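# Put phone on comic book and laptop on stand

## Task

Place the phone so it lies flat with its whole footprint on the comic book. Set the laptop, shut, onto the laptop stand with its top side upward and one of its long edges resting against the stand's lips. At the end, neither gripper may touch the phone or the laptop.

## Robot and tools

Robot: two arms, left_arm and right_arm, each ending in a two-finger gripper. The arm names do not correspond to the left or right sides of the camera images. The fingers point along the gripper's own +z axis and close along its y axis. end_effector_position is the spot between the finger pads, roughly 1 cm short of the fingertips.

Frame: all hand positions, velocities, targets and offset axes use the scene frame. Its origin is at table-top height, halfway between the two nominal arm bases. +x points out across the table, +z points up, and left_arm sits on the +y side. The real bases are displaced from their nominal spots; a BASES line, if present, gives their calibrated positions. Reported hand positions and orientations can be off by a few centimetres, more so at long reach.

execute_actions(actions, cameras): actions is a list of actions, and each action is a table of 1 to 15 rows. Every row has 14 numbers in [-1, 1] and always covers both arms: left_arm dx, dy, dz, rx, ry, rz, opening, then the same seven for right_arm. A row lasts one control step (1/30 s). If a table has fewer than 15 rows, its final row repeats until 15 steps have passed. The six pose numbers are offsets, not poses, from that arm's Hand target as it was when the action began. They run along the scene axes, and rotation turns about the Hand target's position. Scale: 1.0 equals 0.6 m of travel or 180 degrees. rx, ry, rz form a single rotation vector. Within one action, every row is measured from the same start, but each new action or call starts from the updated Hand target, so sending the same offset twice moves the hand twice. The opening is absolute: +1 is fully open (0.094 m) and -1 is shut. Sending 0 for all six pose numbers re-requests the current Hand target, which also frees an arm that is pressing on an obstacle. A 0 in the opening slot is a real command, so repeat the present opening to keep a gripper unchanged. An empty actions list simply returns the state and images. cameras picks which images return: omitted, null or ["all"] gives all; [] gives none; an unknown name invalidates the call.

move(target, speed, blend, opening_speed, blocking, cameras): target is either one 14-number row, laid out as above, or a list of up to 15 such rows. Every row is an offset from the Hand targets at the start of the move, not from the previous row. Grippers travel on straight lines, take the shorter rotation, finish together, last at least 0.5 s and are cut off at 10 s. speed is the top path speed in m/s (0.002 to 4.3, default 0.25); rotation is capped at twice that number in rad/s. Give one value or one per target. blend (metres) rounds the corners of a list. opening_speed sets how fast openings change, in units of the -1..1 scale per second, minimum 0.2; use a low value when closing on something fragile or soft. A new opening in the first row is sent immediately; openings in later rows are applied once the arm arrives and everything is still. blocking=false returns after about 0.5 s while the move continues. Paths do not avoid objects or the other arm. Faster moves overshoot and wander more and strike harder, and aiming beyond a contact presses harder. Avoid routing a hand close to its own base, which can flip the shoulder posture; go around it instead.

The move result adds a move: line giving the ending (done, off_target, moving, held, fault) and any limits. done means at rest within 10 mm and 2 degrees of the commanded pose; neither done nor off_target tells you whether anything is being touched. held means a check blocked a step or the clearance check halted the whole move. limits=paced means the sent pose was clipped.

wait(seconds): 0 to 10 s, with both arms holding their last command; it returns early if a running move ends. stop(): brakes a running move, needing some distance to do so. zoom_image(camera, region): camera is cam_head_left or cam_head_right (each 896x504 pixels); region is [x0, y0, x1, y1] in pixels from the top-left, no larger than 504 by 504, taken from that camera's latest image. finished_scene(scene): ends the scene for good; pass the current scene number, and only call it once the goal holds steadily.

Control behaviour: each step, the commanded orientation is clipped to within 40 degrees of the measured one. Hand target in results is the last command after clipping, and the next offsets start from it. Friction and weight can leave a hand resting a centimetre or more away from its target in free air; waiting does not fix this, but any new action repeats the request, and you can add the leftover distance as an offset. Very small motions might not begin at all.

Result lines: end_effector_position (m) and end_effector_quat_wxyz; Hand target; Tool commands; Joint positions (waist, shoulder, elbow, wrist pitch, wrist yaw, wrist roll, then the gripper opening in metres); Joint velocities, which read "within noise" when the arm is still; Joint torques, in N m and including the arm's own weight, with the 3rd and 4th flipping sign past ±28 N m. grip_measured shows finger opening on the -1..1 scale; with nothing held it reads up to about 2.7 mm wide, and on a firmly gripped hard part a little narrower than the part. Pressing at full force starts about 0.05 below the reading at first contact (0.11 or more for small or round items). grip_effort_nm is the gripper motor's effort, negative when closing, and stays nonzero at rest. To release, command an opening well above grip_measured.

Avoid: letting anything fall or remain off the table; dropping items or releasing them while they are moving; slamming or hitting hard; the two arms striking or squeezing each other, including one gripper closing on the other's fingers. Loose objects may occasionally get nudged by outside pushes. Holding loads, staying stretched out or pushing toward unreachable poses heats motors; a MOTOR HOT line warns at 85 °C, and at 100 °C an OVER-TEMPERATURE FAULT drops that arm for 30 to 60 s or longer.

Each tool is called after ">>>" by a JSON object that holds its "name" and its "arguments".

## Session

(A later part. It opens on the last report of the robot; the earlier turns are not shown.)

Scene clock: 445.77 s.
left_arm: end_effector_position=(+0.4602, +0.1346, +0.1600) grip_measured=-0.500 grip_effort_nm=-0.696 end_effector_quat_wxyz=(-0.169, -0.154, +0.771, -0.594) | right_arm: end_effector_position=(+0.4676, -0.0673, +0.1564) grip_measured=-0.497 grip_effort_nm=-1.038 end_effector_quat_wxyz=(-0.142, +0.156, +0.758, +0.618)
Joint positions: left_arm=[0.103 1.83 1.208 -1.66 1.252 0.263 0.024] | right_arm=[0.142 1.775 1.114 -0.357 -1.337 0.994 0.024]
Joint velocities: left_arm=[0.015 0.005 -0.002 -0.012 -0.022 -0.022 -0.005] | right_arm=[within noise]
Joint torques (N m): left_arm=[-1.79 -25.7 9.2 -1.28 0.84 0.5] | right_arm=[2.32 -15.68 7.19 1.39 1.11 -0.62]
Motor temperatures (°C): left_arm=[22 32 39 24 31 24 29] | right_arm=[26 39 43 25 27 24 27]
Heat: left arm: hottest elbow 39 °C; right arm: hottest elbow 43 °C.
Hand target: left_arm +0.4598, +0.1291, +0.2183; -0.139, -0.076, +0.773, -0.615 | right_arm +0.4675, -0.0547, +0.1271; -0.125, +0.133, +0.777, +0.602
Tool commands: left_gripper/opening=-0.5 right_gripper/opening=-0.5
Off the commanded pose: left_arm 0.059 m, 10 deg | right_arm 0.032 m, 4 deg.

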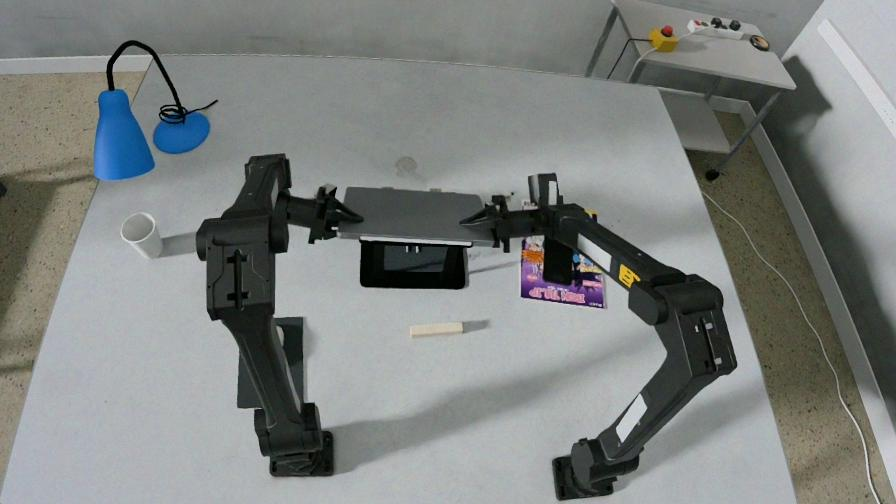

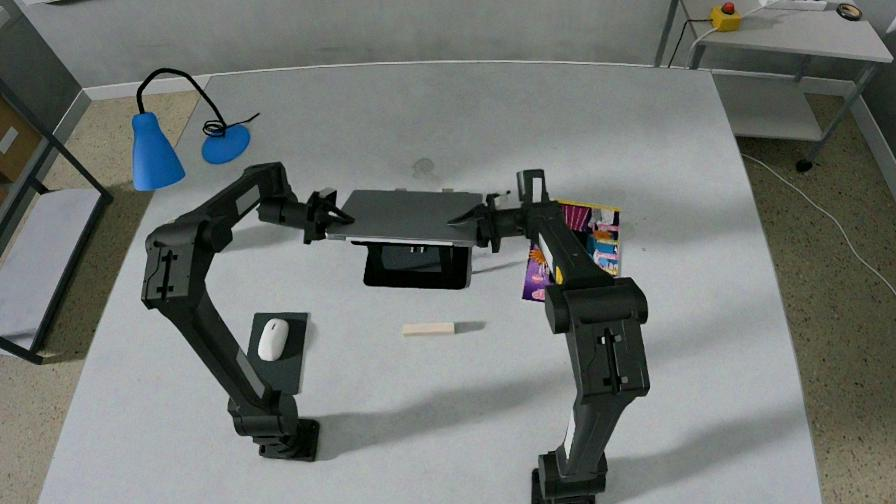

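>>> {"name": "move", "arguments": {"target": [0.025,0,-0.058,0,0,0.0094,-0.5,0.042,0,-0.058,0,0,0.0094,-0.5], "speed": 0.06}}

>>> {"name": "zoom_image", "arguments": {"camera": "cam_head_left", "region": [320, 160, 520, 300]}}

>>> {"name": "zoom_image", "arguments": {"camera": "cam_head_right", "region": [320, 160, 520, 300]}}

Scene clock: 489.53 s.
left_arm: end_effector_position=(+0.4627, +0.1360, +0.1469) grip_measured=-0.495 grip_effort_nm=-0.261 end_effector_quat_wxyz=(-0.159, -0.144, +0.767, -0.605) | right_arm: end_effector_position=(+0.4823, -0.0647, +0.1379) grip_measured=-0.499 grip_effort_nm=-0.750 end_effector_quat_wxyz=(-0.140, +0.130, +0.755, +0.627)
Joint positions: left_arm=[0.108 1.866 1.205 -1.657 1.269 0.328 0.024] | right_arm=[0.14 1.856 1.171 -0.386 -1.37 0.898 0.024]
Joint velocities: left_arm=[within noise] | right_arm=[-0.024 -0.005 -0.002 -0.007 -0.007 -0.022 -0.005]
Joint torques (N m): left_arm=[-3.55 -21.07 11.45 -1.52 0.78 0.55] | right_arm=[1.67 -13.68 8.98 0.49 1.59 -0.66]
Motor temperatures (°C): left_arm=[22 32 38 24 31 24 28] | right_arm=[26 38 41 25 28 25 28]
Heat: left arm: hottest elbow 38 °C; right arm: hottest elbow 41 °C.
Hand target: left_arm +0.4748, +0.1291, +0.1836; -0.130, -0.088, +0.771, -0.617 | right_arm +0.4927, -0.0546, +0.0924; -0.133, +0.122, +0.779, +0.600
Off the commanded pose: left_arm 0.039 m, 7 deg | right_arm 0.048 m, 4 deg.
joint sent to its limit (left arm) — joint 4 (wrist pitch), lower limit. The joint targets still meet the commanded pose.
move: off_target (left_arm, right_arm)

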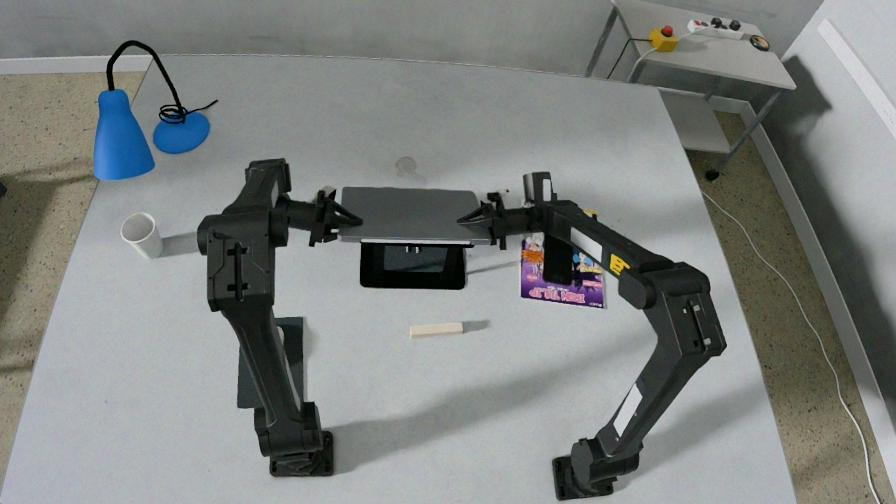

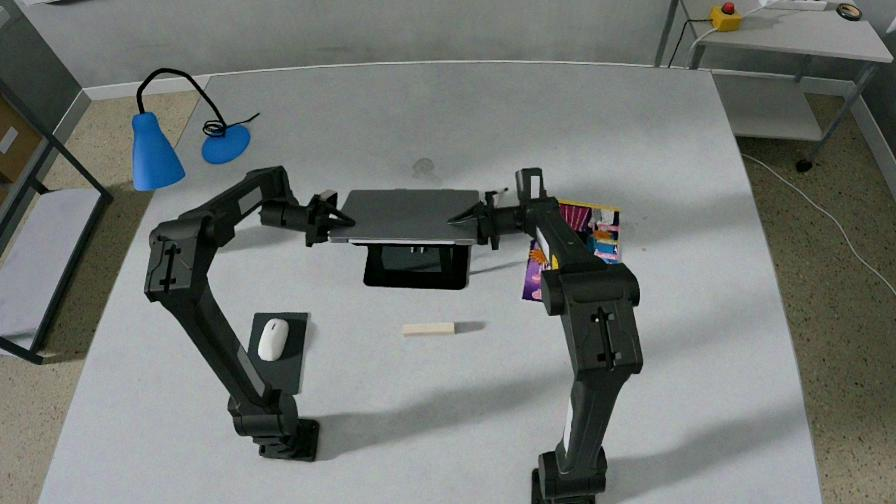

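Scaled by 2.520.

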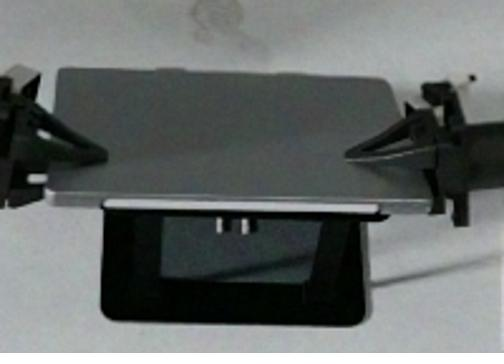

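Scaled by 2.520.

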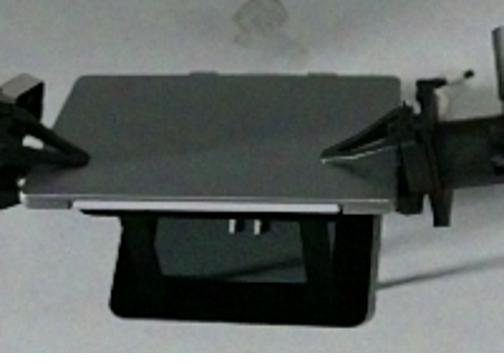

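>>> {"name": "move", "arguments": {"target": [0.04,0,-0.05,0,0,0,-0.5,0.025,0,-0.04,0,0,0,-0.5], "speed": 0.06}}

>>> {"name": "zoom_image", "arguments": {"camera": "cam_head_left", "region": [320, 160, 520, 300]}}

>>> {"name": "zoom_image", "arguments": {"camera": "cam_head_right", "region": [320, 160, 520, 300]}}

Scene clock: 495.00 s.
left_arm: end_effector_position=(+0.4817, +0.1375, +0.1239) grip_measured=-0.494 grip_effort_nm=-0.310 end_effector_quat_wxyz=(-0.160, -0.146, +0.759, -0.614) | right_arm: end_effector_position=(+0.5049, -0.0629, +0.1244) grip_measured=-0.494 grip_effort_nm=-0.310 end_effector_quat_wxyz=(-0.129, +0.127, +0.761, +0.623)
Joint positions: left_arm=[0.108 1.955 1.253 -1.657 1.291 0.362 0.024] | right_arm=[0.139 1.918 1.233 -0.388 -1.353 0.878 0.024]
Joint velocities: within noise
Joint torques (N m): left_arm=[-3.66 -20.19 12.82 -1.61 0.05 0.56] | right_arm=[1.49 -14.04 7.75 0.47 0.97 -0.7]
Motor temperatures (°C): left_arm=[22 32 38 24 31 24 28] | right_arm=[26 38 42 25 29 25 28]
Heat: left arm: hottest elbow 38 °C; right arm: hottest elbow 42 °C.
Hand target: left_arm +0.4989, +0.1291, +0.1536; -0.130, -0.088, +0.771, -0.617 | right_arm +0.5077, -0.0546, +0.0683; -0.133, +0.122, +0.779, +0.600
Off the commanded pose: left_arm 0.035 m, 8 deg | right_arm 0.057 m, 3 deg.
joint sent to its limit (left arm) — joint 4 (wrist pitch), lower limit. The joint targets still meet the commanded pose.
move: off_target (left_arm, right_arm)

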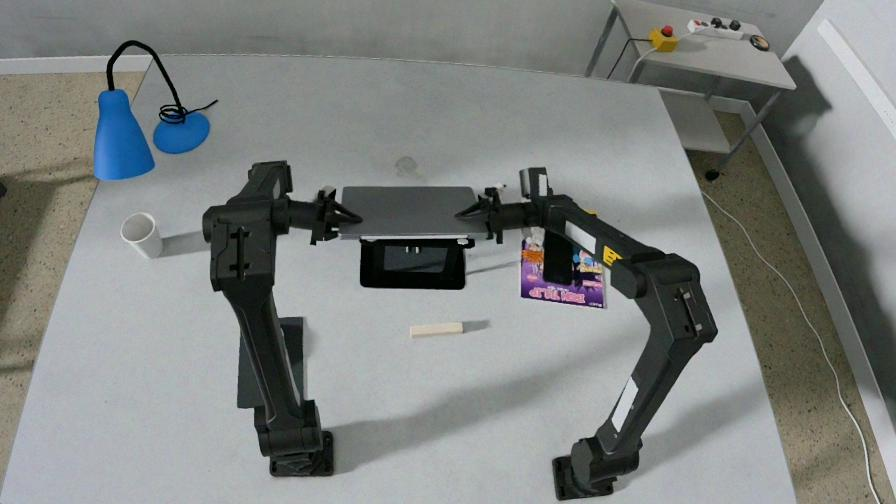

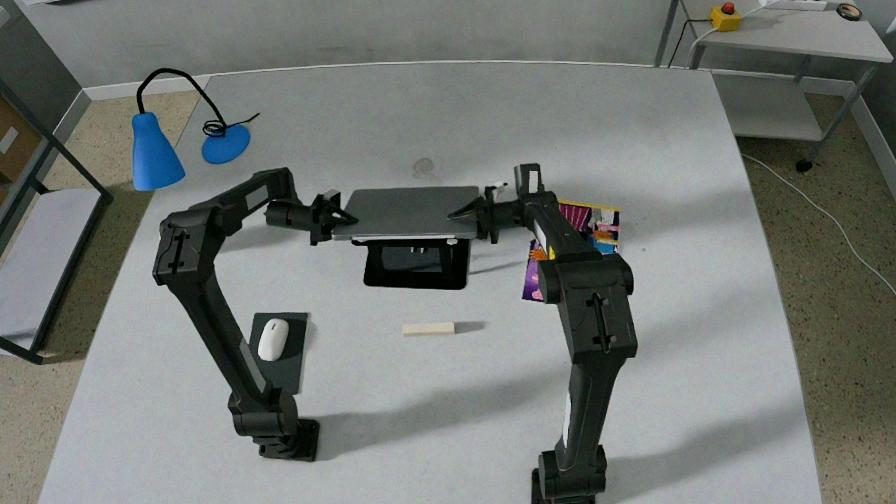

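Scaled by 2.520.

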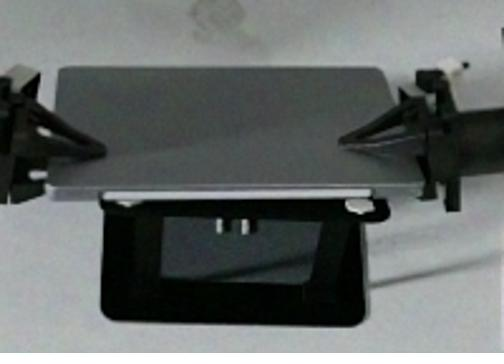

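Scaled by 2.520.

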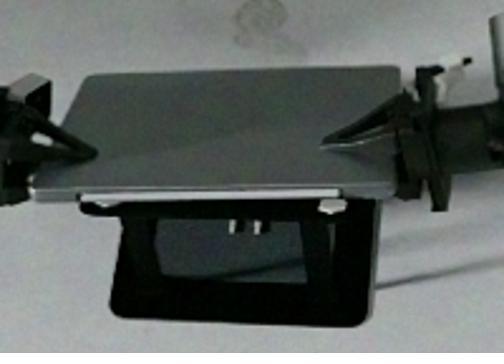

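>>> {"name": "move", "arguments": {"target": [0.03,0,-0.035,0,0,0,-0.5,0.005,0,-0.035,0,0,0,-0.5], "speed": 0.06}}

>>> {"name": "zoom_image", "arguments": {"camera": "cam_head_left", "region": [320, 160, 520, 300]}}

>>> {"name": "zoom_image", "arguments": {"camera": "cam_head_right", "region": [320, 160, 520, 300]}}

Scene clock: 507.83 s.
left_arm: end_effector_position=(+0.4992, +0.1379, +0.1119) grip_measured=-0.493 grip_effort_nm=-0.344 end_effector_quat_wxyz=(-0.155, -0.139, +0.758, -0.618) | right_arm: end_effector_position=(+0.5173, -0.0629, +0.1163) grip_measured=-0.495 grip_effort_nm=-0.256 end_effector_quat_wxyz=(-0.122, +0.127, +0.764, +0.621)
Joint positions: left_arm=[0.104 2.015 1.31 -1.665 1.298 0.391 0.024] | right_arm=[0.136 1.95 1.263 -0.377 -1.341 0.877 0.024]
Joint velocities: within noise
Joint torques (N m): left_arm=[-3.6 -19.43 12.68 -1.4 -0.17 0.47] | right_arm=[1.55 -13.8 5.85 1.02 0.57 -0.77]
Motor temperatures (°C): left_arm=[22 32 39 24 30 24 28] | right_arm=[26 38 41 25 28 25 27]
Heat: left arm: hottest elbow 39 °C; right arm: hottest elbow 41 °C.
Hand target: left_arm +0.5170, +0.1292, +0.1327; -0.130, -0.088, +0.771, -0.617 | right_arm +0.5106, -0.0545, +0.0475; -0.134, +0.122, +0.779, +0.600
Off the commanded pose: left_arm 0.029 m, 7 deg | right_arm 0.070 m, 3 deg.
joint sent to its limit (left arm) — joint 4 (wrist pitch), lower limit. The joint targets still meet the commanded pose.
move: off_target (left_arm, right_arm)

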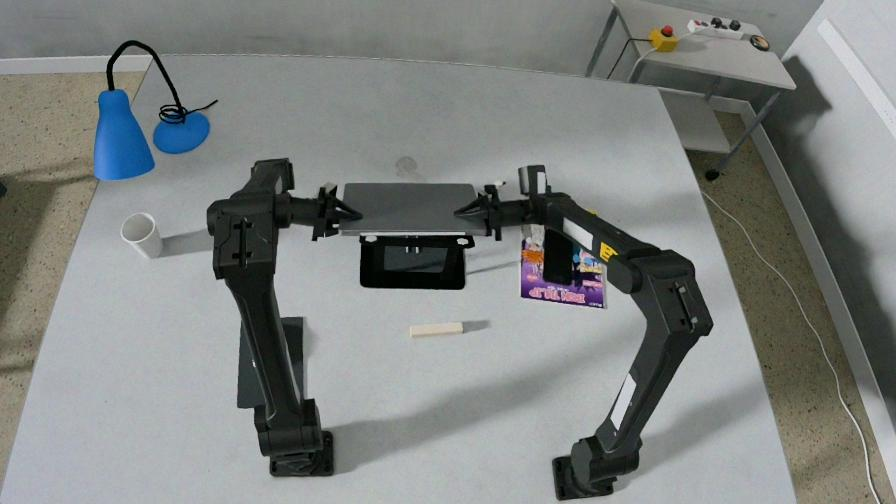

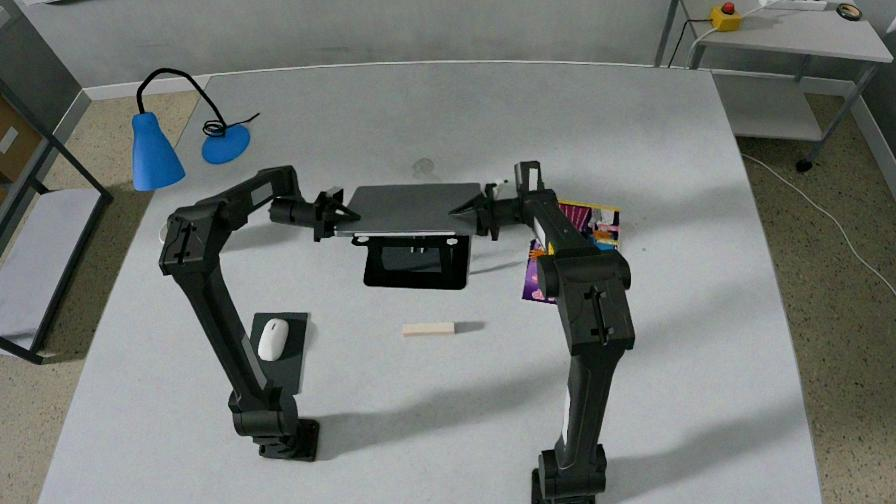

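Scaled by 2.520.

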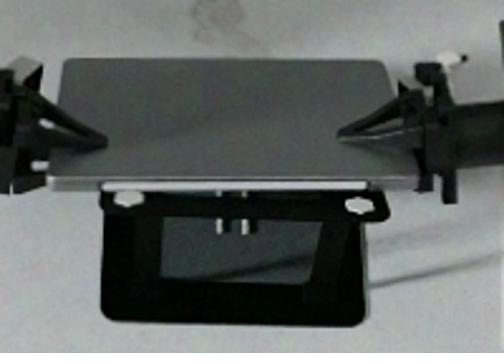

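Scaled by 2.520.

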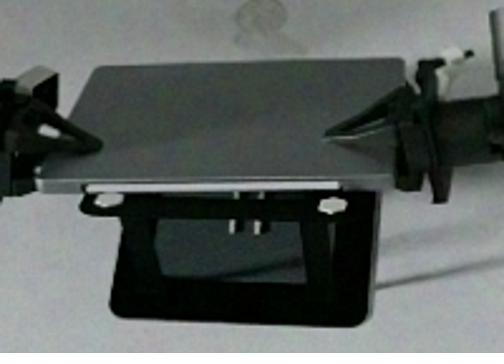

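>>> {"name": "move", "arguments": {"target": [-0.01,0,-0.05,0,0,0,-0.5,-0.01,0,-0.01,0,0,0,-0.5], "speed": 0.05}}

>>> {"name": "zoom_image", "arguments": {"camera": "cam_head_left", "region": [320, 160, 520, 300]}}

>>> {"name": "zoom_image", "arguments": {"camera": "cam_head_right", "region": [320, 160, 520, 300]}}

Scene clock: 515.90 s.
left_arm: end_effector_position=(+0.5018, +0.1376, +0.1072) grip_measured=-0.493 grip_effort_nm=-0.344 end_effector_quat_wxyz=(-0.151, -0.140, +0.755, -0.622) | right_arm: end_effector_position=(+0.5201, -0.0630, +0.1151) grip_measured=-0.495 grip_effort_nm=-0.256 end_effector_quat_wxyz=(-0.115, +0.125, +0.765, +0.621)
Joint positions: left_arm=[0.104 2.026 1.31 -1.65 1.311 0.391 0.024] | right_arm=[0.136 1.952 1.263 -0.355 -1.335 0.885 0.024]
Joint velocities: within noise
Joint torques (N m): left_arm=[-3.66 -16.62 10.06 0.17 -0.68 0.63] | right_arm=[1.61 -14.1 4.38 1.24 0.38 -0.76]
Motor temperatures (°C): left_arm=[22 32 39 24 30 24 28] | right_arm=[26 38 40 25 27 25 27]
Heat: left arm: hottest elbow 39 °C; right arm: hottest elbow 40 °C.
Hand target: left_arm +0.5110, +0.1292, +0.1027; -0.130, -0.088, +0.772, -0.617 | right_arm +0.5047, -0.0547, +0.0414; -0.133, +0.121, +0.779, +0.600
Off the commanded pose: left_arm 0.013 m, 7 deg | right_arm 0.076 m, 4 deg.
move: off_target (left_arm, right_arm)

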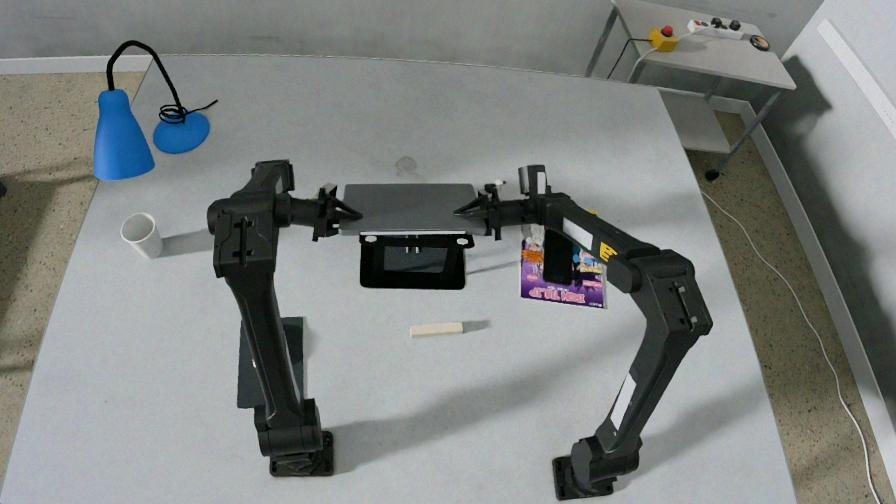

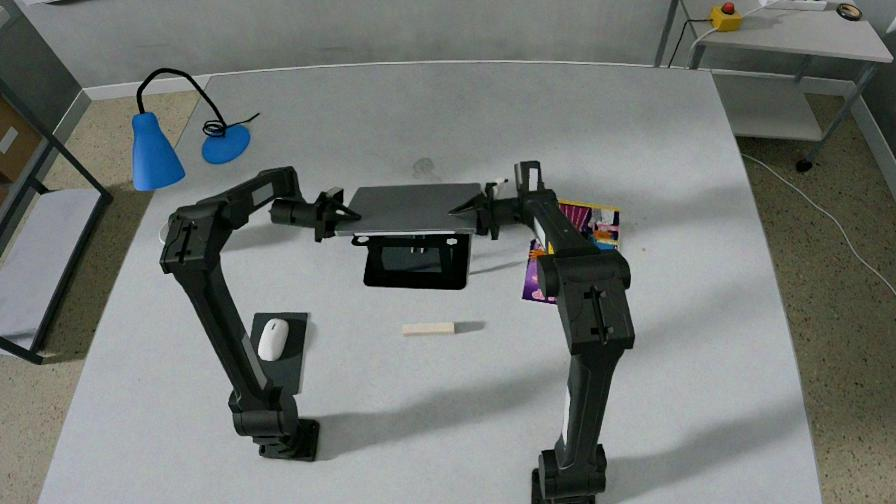

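Scaled by 2.520.

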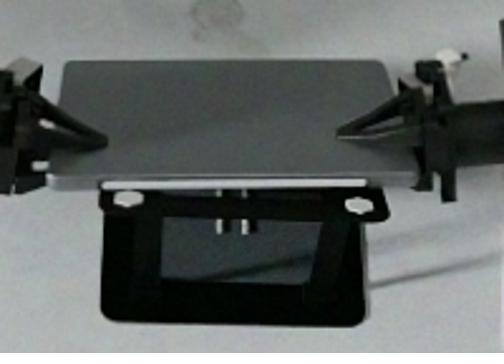

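Scaled by 2.520.

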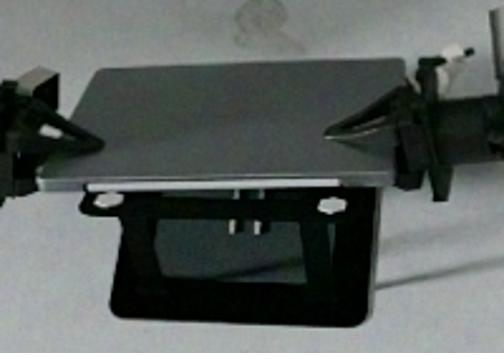

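>>> {"name": "move", "arguments": {"target": [0,0,0,0,0,0,-0.38,0,0,0.05,0,0,0,-0.38], "speed": 0.05, "opening_speed": 0.2}}

>>> {"name": "zoom_image", "arguments": {"camera": "cam_head_left", "region": [320, 160, 520, 300]}}

>>> {"name": "zoom_image", "arguments": {"camera": "cam_head_right", "region": [320, 160, 520, 300]}}

Scene clock: 524.53 s.
left_arm: end_effector_position=(+0.5035, +0.1385, +0.1022) grip_measured=-0.381 grip_effort_nm=0.042 end_effector_quat_wxyz=(-0.139, -0.122, +0.762, -0.620) | right_arm: end_effector_position=(+0.5207, -0.0632, +0.1177) grip_measured=-0.383 grip_effort_nm=0.154 end_effector_quat_wxyz=(-0.103, +0.110, +0.771, +0.619)
Joint positions: left_arm=[0.104 2.034 1.316 -1.634 1.298 0.421 0.029] | right_arm=[0.136 1.949 1.277 -0.402 -1.327 0.816 0.029]
Joint velocities: within noise
Joint torques (N m): left_arm=[-3.55 -18.67 9.89 -0.61 -0.23 0.42] | right_arm=[1.85 -17.38 5.45 -0.17 0.14 -0.3]
Motor temperatures (°C): left_arm=[22 32 39 24 30 24 28] | right_arm=[26 37 39 25 27 25 27]
Heat: left arm: hottest elbow 39 °C; right arm: hottest elbow 39 °C.
Hand target: left_arm +0.5109, +0.1292, +0.1026; -0.130, -0.088, +0.772, -0.617 | right_arm +0.5047, -0.0546, +0.0713; -0.133, +0.122, +0.779, +0.600
Off the commanded pose: left_arm 0.012 m, 4 deg | right_arm 0.050 m, 4 deg.
move: off_target (left_arm, right_arm)

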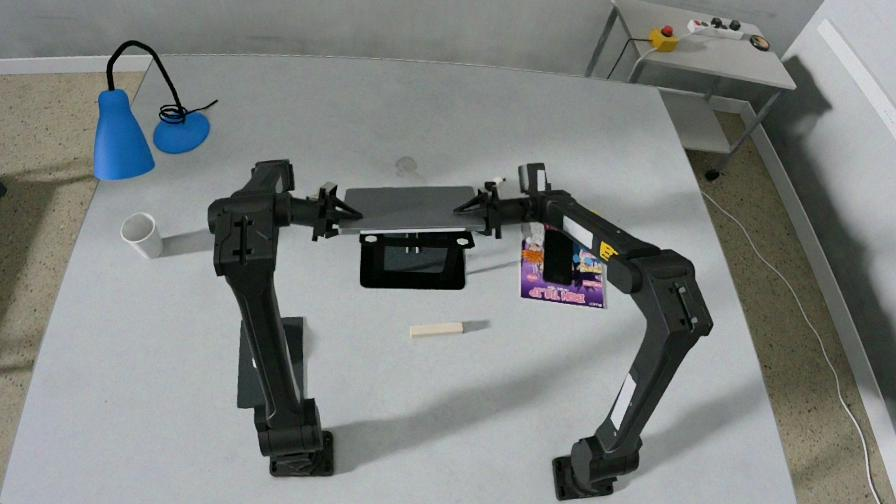

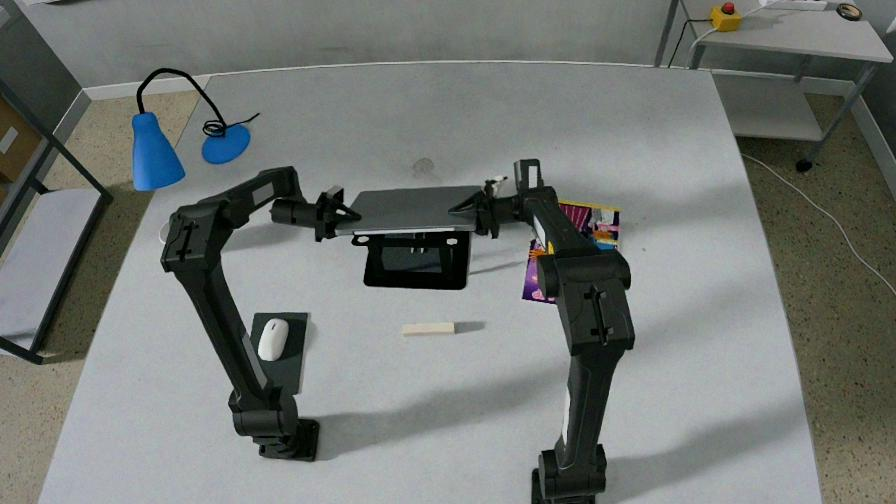

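Scaled by 2.520.

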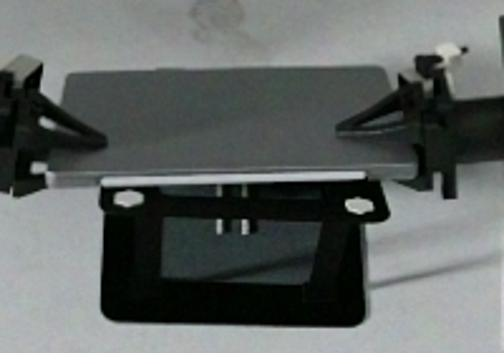

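Scaled by 2.520.

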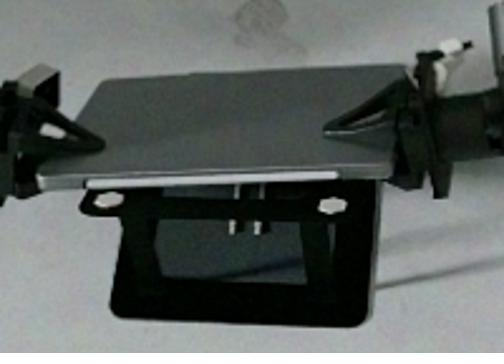

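>>> {"name": "move", "arguments": {"target": [0,0.04,0,0,0,0,-0.38,0,-0.08,0,0,0,0,-0.38], "speed": 0.05}}

>>> {"name": "zoom_image", "arguments": {"camera": "cam_head_left", "region": [320, 160, 520, 300]}}

>>> {"name": "zoom_image", "arguments": {"camera": "cam_head_right", "region": [320, 160, 520, 300]}}

Scene clock: 530.00 s.
left_arm: end_effector_position=(+0.5013, +0.1403, +0.1004) grip_measured=-0.380 grip_effort_nm=0.012 end_effector_quat_wxyz=(-0.140, -0.105, +0.769, -0.615) | right_arm: end_effector_position=(+0.5066, -0.0886, +0.1182) grip_measured=-0.382 grip_effort_nm=0.125 end_effector_quat_wxyz=(-0.107, +0.085, +0.775, +0.617)
Joint positions: left_arm=[0.106 2.043 1.329 -1.666 1.269 0.473 0.029] | right_arm=[0.093 1.961 1.326 -0.771 -1.35 0.45 0.029]
Joint velocities: within noise
Joint torques (N m): left_arm=[-0.21 -17.79 9.39 -1.16 -0.36 0.39] | right_arm=[-1.2 -16.32 6.34 -0.57 0.25 -0.1]
Motor temperatures (°C): left_arm=[22 32 39 24 30 24 28] | right_arm=[26 37 39 25 27 25 27]
Heat: left arm: hottest elbow 39 °C; right arm: hottest elbow 39 °C.
Hand target: left_arm +0.5109, +0.1531, +0.1026; -0.130, -0.088, +0.771, -0.617 | right_arm +0.5048, -0.1027, +0.0715; -0.133, +0.122, +0.779, +0.600
Off the commanded pose: left_arm 0.016 m, 2 deg | right_arm 0.049 m, 6 deg.
joint sent to its limit (left arm) — joint 4 (wrist pitch), lower limit. The joint targets still meet the commanded pose.
move: off_target (left_arm, right_arm)

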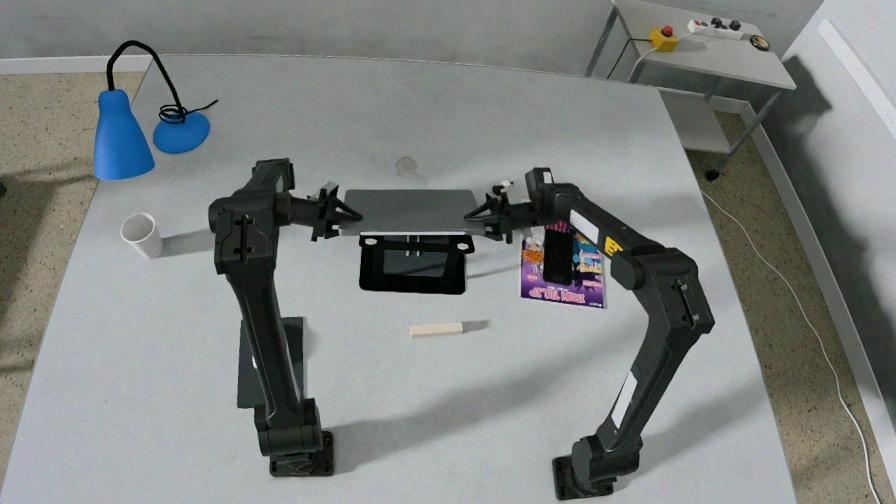

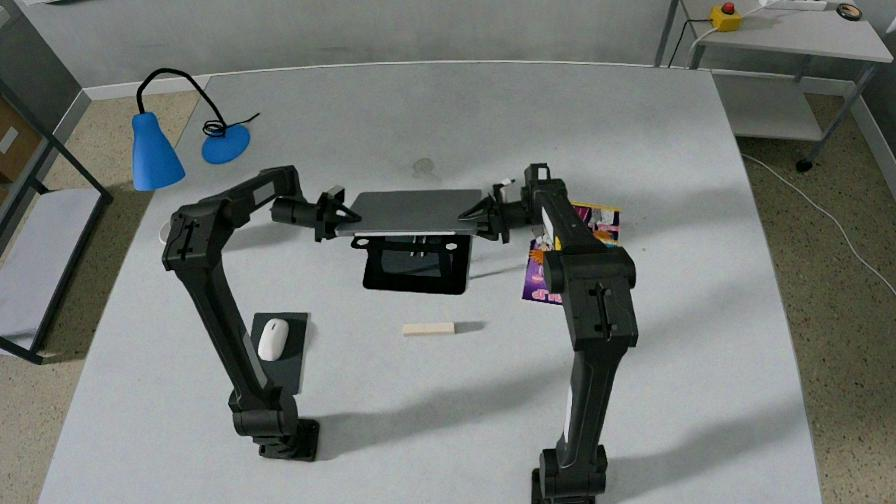

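Scaled by 2.520.

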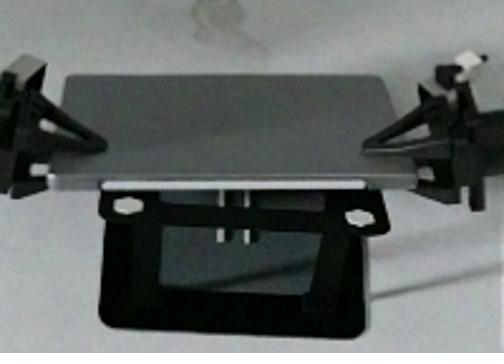

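Scaled by 2.520.

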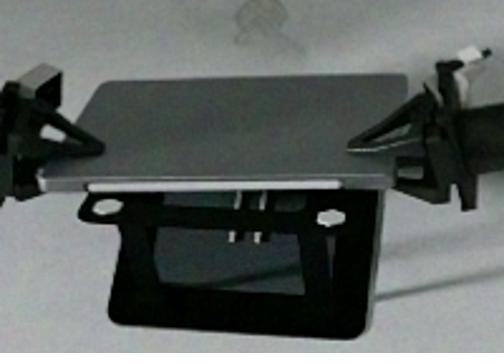

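>>> {"name": "move", "arguments": {"target": [0,0.05,0,0,0,0,-0.38,0.005,-0.045,0.0,0,0,0,-0.38], "speed": 0.05}}

>>> {"name": "zoom_image", "arguments": {"camera": "cam_head_left", "region": [320, 160, 520, 300]}}

>>> {"name": "zoom_image", "arguments": {"camera": "cam_head_right", "region": [320, 160, 520, 300]}}

Scene clock: 537.87 s.
left_arm: end_effector_position=(+0.5016, +0.1668, +0.0974) grip_measured=-0.380 grip_effort_nm=0.007 end_effector_quat_wxyz=(-0.126, -0.110, +0.776, -0.608) | right_arm: end_effector_position=(+0.5007, -0.1160, +0.1043) grip_measured=-0.380 grip_effort_nm=-0.007 end_effector_quat_wxyz=(-0.120, +0.098, +0.776, +0.612)
Joint positions: left_arm=[0.159 2.043 1.332 -1.673 1.231 0.498 0.029] | right_arm=[0.044 2.004 1.36 -1.01 -1.345 0.233 0.029]
Joint velocities: within noise
Joint torques (N m): left_arm=[0.44 -18.84 9.5 -0.94 -0.37 0.23] | right_arm=[-1.38 -16.91 7.9 -0.57 0.17 -0.01]
Motor temperatures (°C): left_arm=[22 32 39 24 30 24 28] | right_arm=[26 38 39 25 26 25 26]
Heat: left arm: hottest elbow 39 °C; right arm: hottest elbow 39 °C.
Hand target: left_arm +0.5109, +0.1832, +0.1026; -0.130, -0.088, +0.771, -0.617 | right_arm +0.5077, -0.1296, +0.0713; -0.133, +0.121, +0.779, +0.600
Off the commanded pose: left_arm 0.019 m, 3 deg | right_arm 0.036 m, 3 deg.
joint sent to its limit (left arm) — joint 4 (wrist pitch), lower limit. The joint targets are off in orientation, not in position.
move: off_target (left_arm, right_arm)

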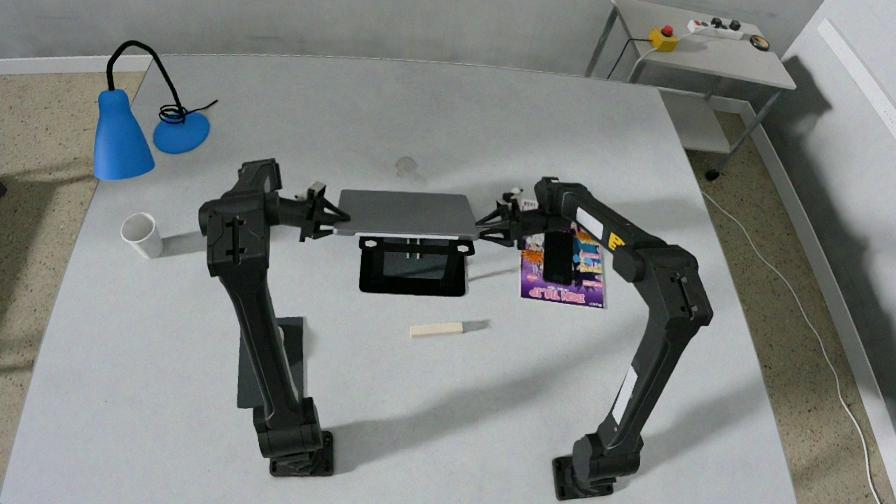

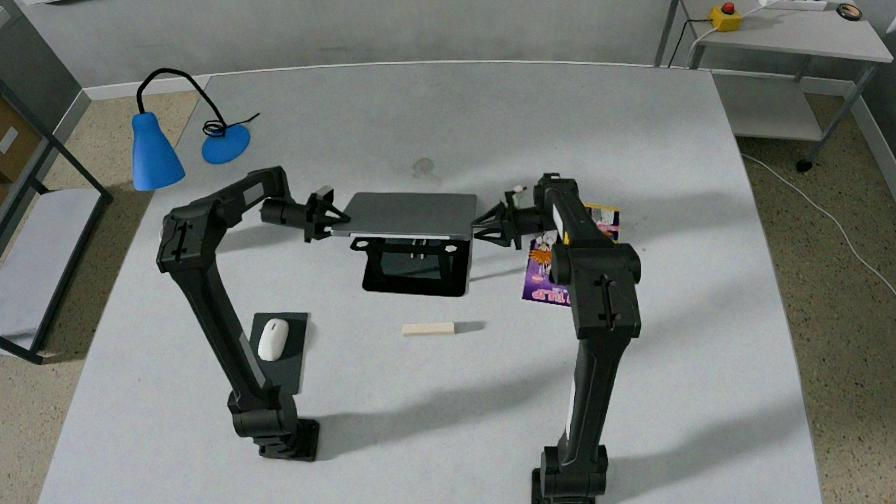

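Scaled by 2.520.

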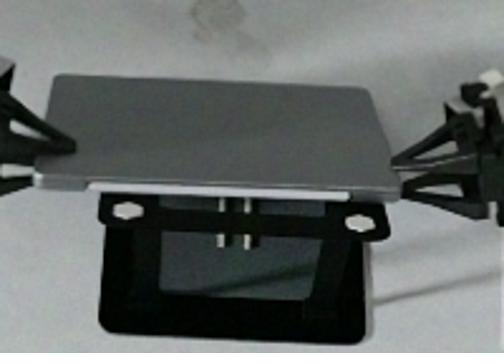

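Scaled by 2.520.

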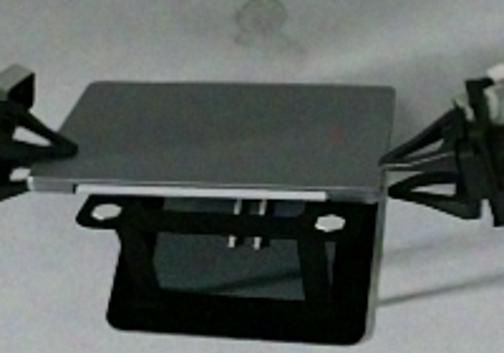

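>>> {"name": "move", "arguments": {"target": [-0.01,0.02,-0.05,0,0,0,-0.3,0.0,-0.03,0.0,0,0,0,-0.3], "speed": 0.05, "opening_speed": 0.2}}

>>> {"name": "zoom_image", "arguments": {"camera": "cam_head_left", "region": [320, 160, 520, 300]}}

>>> {"name": "zoom_image", "arguments": {"camera": "cam_head_right", "region": [320, 160, 520, 300]}}

Scene clock: 547.47 s.
left_arm: end_effector_position=(+0.5012, +0.1742, +0.0941) grip_measured=-0.301 grip_effort_nm=0.056 end_effector_quat_wxyz=(-0.110, -0.091, +0.780, -0.609) | right_arm: end_effector_position=(+0.4916, -0.1410, +0.0765) grip_measured=-0.301 grip_effort_nm=0.071 end_effector_quat_wxyz=(-0.140, +0.121, +0.779, +0.600)
Joint positions: left_arm=[0.174 2.051 1.335 -1.682 1.218 0.565 0.033] | right_arm=[-0.001 2.058 1.364 -1.15 -1.317 0.102 0.033]
Joint velocities: within noise
Joint torques (N m): left_arm=[1.67 -14.8 8.29 -0.69 -0.75 0.23] | right_arm=[-0.44 -19.55 9.63 -0.5 -0.49 0]
Motor temperatures (°C): left_arm=[22 31 38 24 30 24 28] | right_arm=[26 38 39 25 26 25 26]
Heat: left arm: hottest elbow 38 °C; right arm: hottest elbow 39 °C.
Hand target: left_arm +0.5049, +0.1952, +0.0726; -0.130, -0.088, +0.771, -0.617 | right_arm +0.5077, -0.1476, +0.0714; -0.133, +0.121, +0.779, +0.600
Off the commanded pose: left_arm 0.030 m, 3 deg | right_arm 0.018 m, 1 deg.
joint read past its limit (left arm) — joint 4 (wrist pitch), lower limit.
joint sent to its limit (left arm) — joint 4 (wrist pitch), lower limit. The joint targets are off in orientation, not in position.
move: off_target (left_arm, right_arm)

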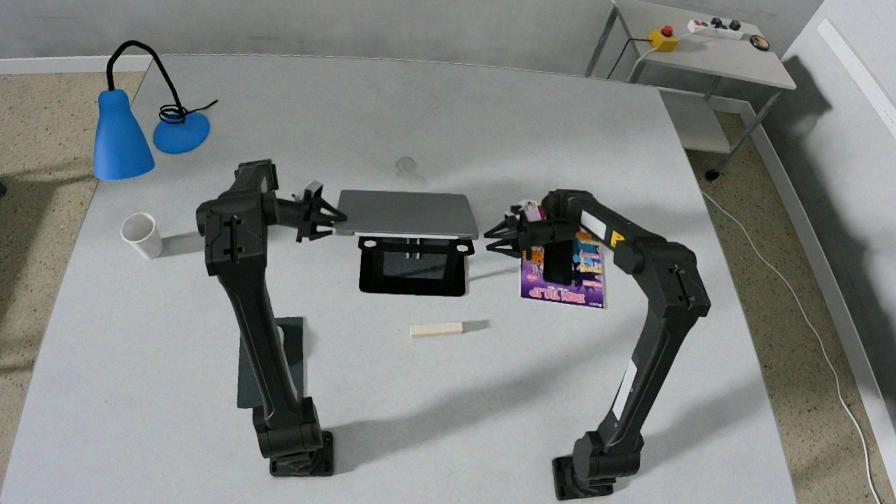

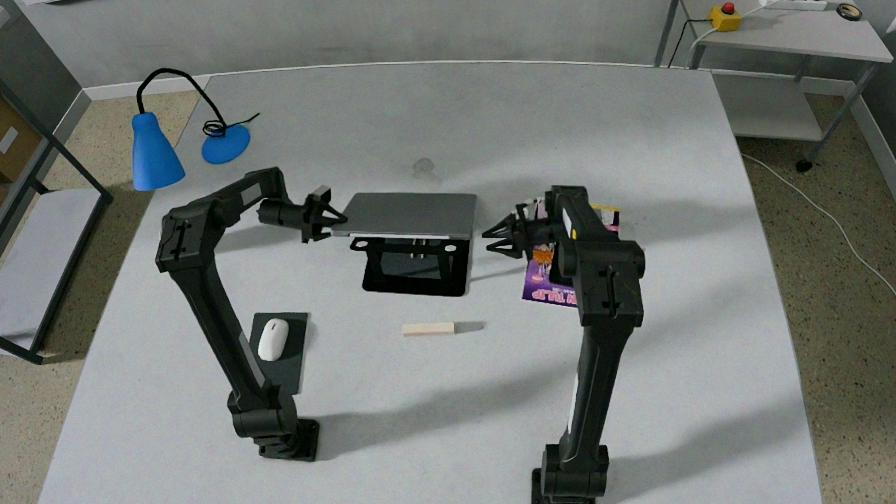

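Scaled by 2.520.

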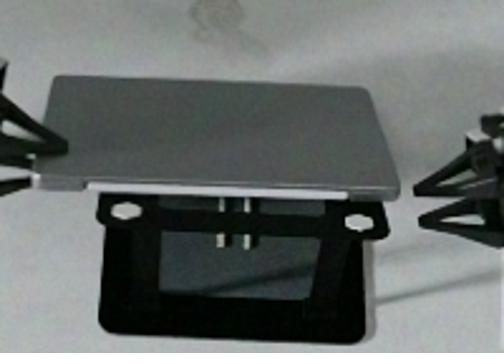

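Scaled by 2.520.

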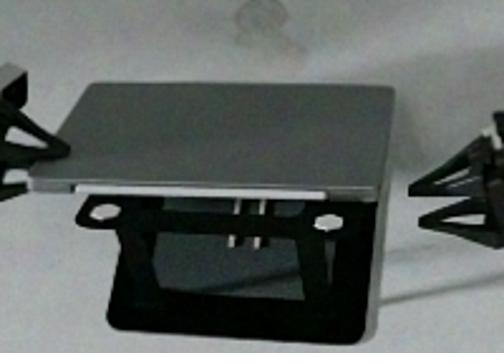

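>>> {"name": "move", "arguments": {"target": [-0.005,0.1,0.02,0,0,0,-0.15,0.0,-0.03,0.03,0,0,0,-0.15], "speed": 0.08, "opening_speed": 0.3}}

>>> {"name": "zoom_image", "arguments": {"camera": "cam_head_left", "region": [320, 160, 520, 300]}}

>>> {"name": "zoom_image", "arguments": {"camera": "cam_head_right", "region": [320, 160, 520, 300]}}

Scene clock: 551.03 s.
left_arm: end_effector_position=(+0.4931, +0.2515, +0.0810) grip_measured=-0.152 grip_effort_nm=0.129 end_effector_quat_wxyz=(-0.091, -0.132, +0.795, -0.585) | right_arm: end_effector_position=(+0.4919, -0.1591, +0.0911) grip_measured=-0.151 grip_effort_nm=0.071 end_effector_quat_wxyz=(-0.142, +0.123, +0.778, +0.599)
Joint positions: left_arm=[0.331 2.058 1.34 -1.683 1.112 0.565 0.04] | right_arm=[-0.035 2.058 1.403 -1.311 -1.306 -0.019 0.04]
Joint velocities: within noise
Joint torques (N m): left_arm=[-1.49 -18.67 8.73 -0.64 0.3 0.06] | right_arm=[-0.44 -20.01 9.72 -0.79 -0.47 0.02]
Motor temperatures (°C): left_arm=[22 31 38 24 30 24 28] | right_arm=[26 38 39 25 26 25 26]
Heat: left arm: hottest elbow 38 °C; right arm: hottest elbow 39 °C.
Hand target: left_arm +0.5019, +0.2551, +0.0846; -0.130, -0.088, +0.771, -0.617 | right_arm +0.5078, -0.1656, +0.0895; -0.133, +0.121, +0.779, +0.600
Off the commanded pose: left_arm 0.010 m, 8 deg | right_arm 0.017 m, 1 deg.
joint read past its limit (left arm) — joint 4 (wrist pitch), lower limit.
joint sent to its limit (left arm) — joint 4 (wrist pitch), lower limit. The joint targets are off in orientation, not in position.
move: off_target (left_arm, right_arm)

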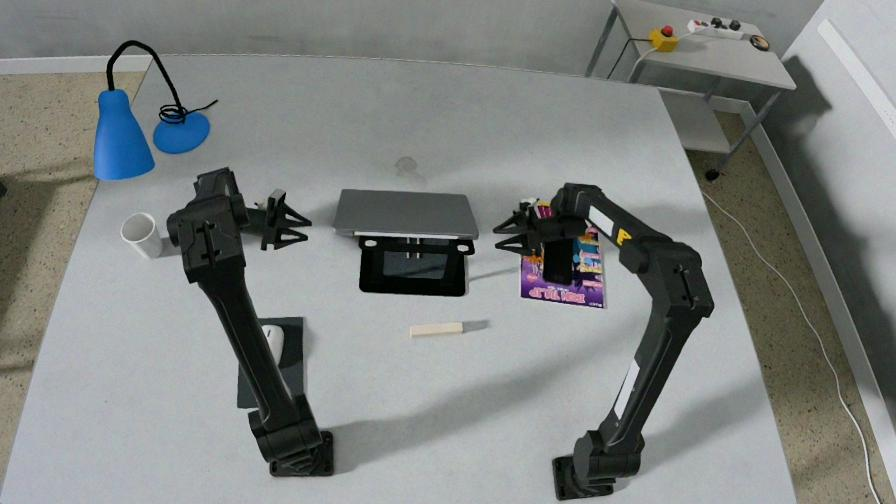

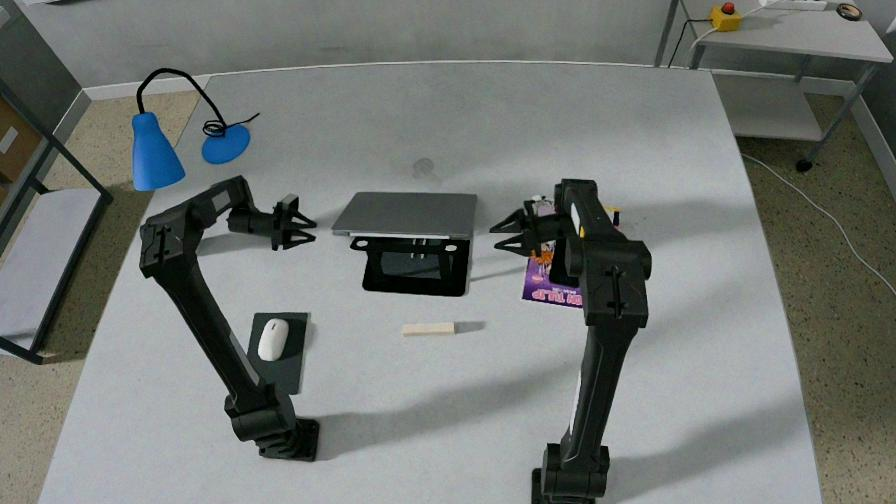

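Scaled by 2.520.

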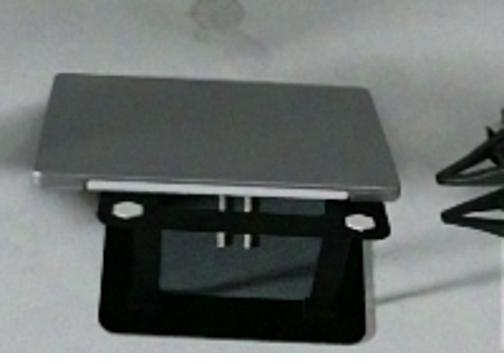

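Scaled by 2.520.

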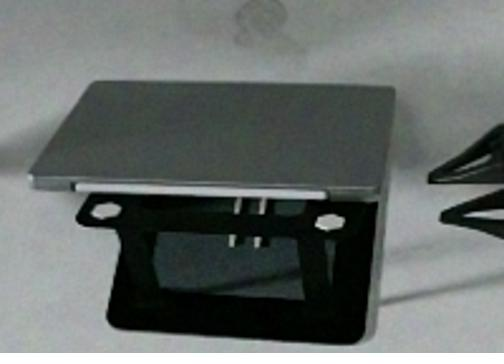

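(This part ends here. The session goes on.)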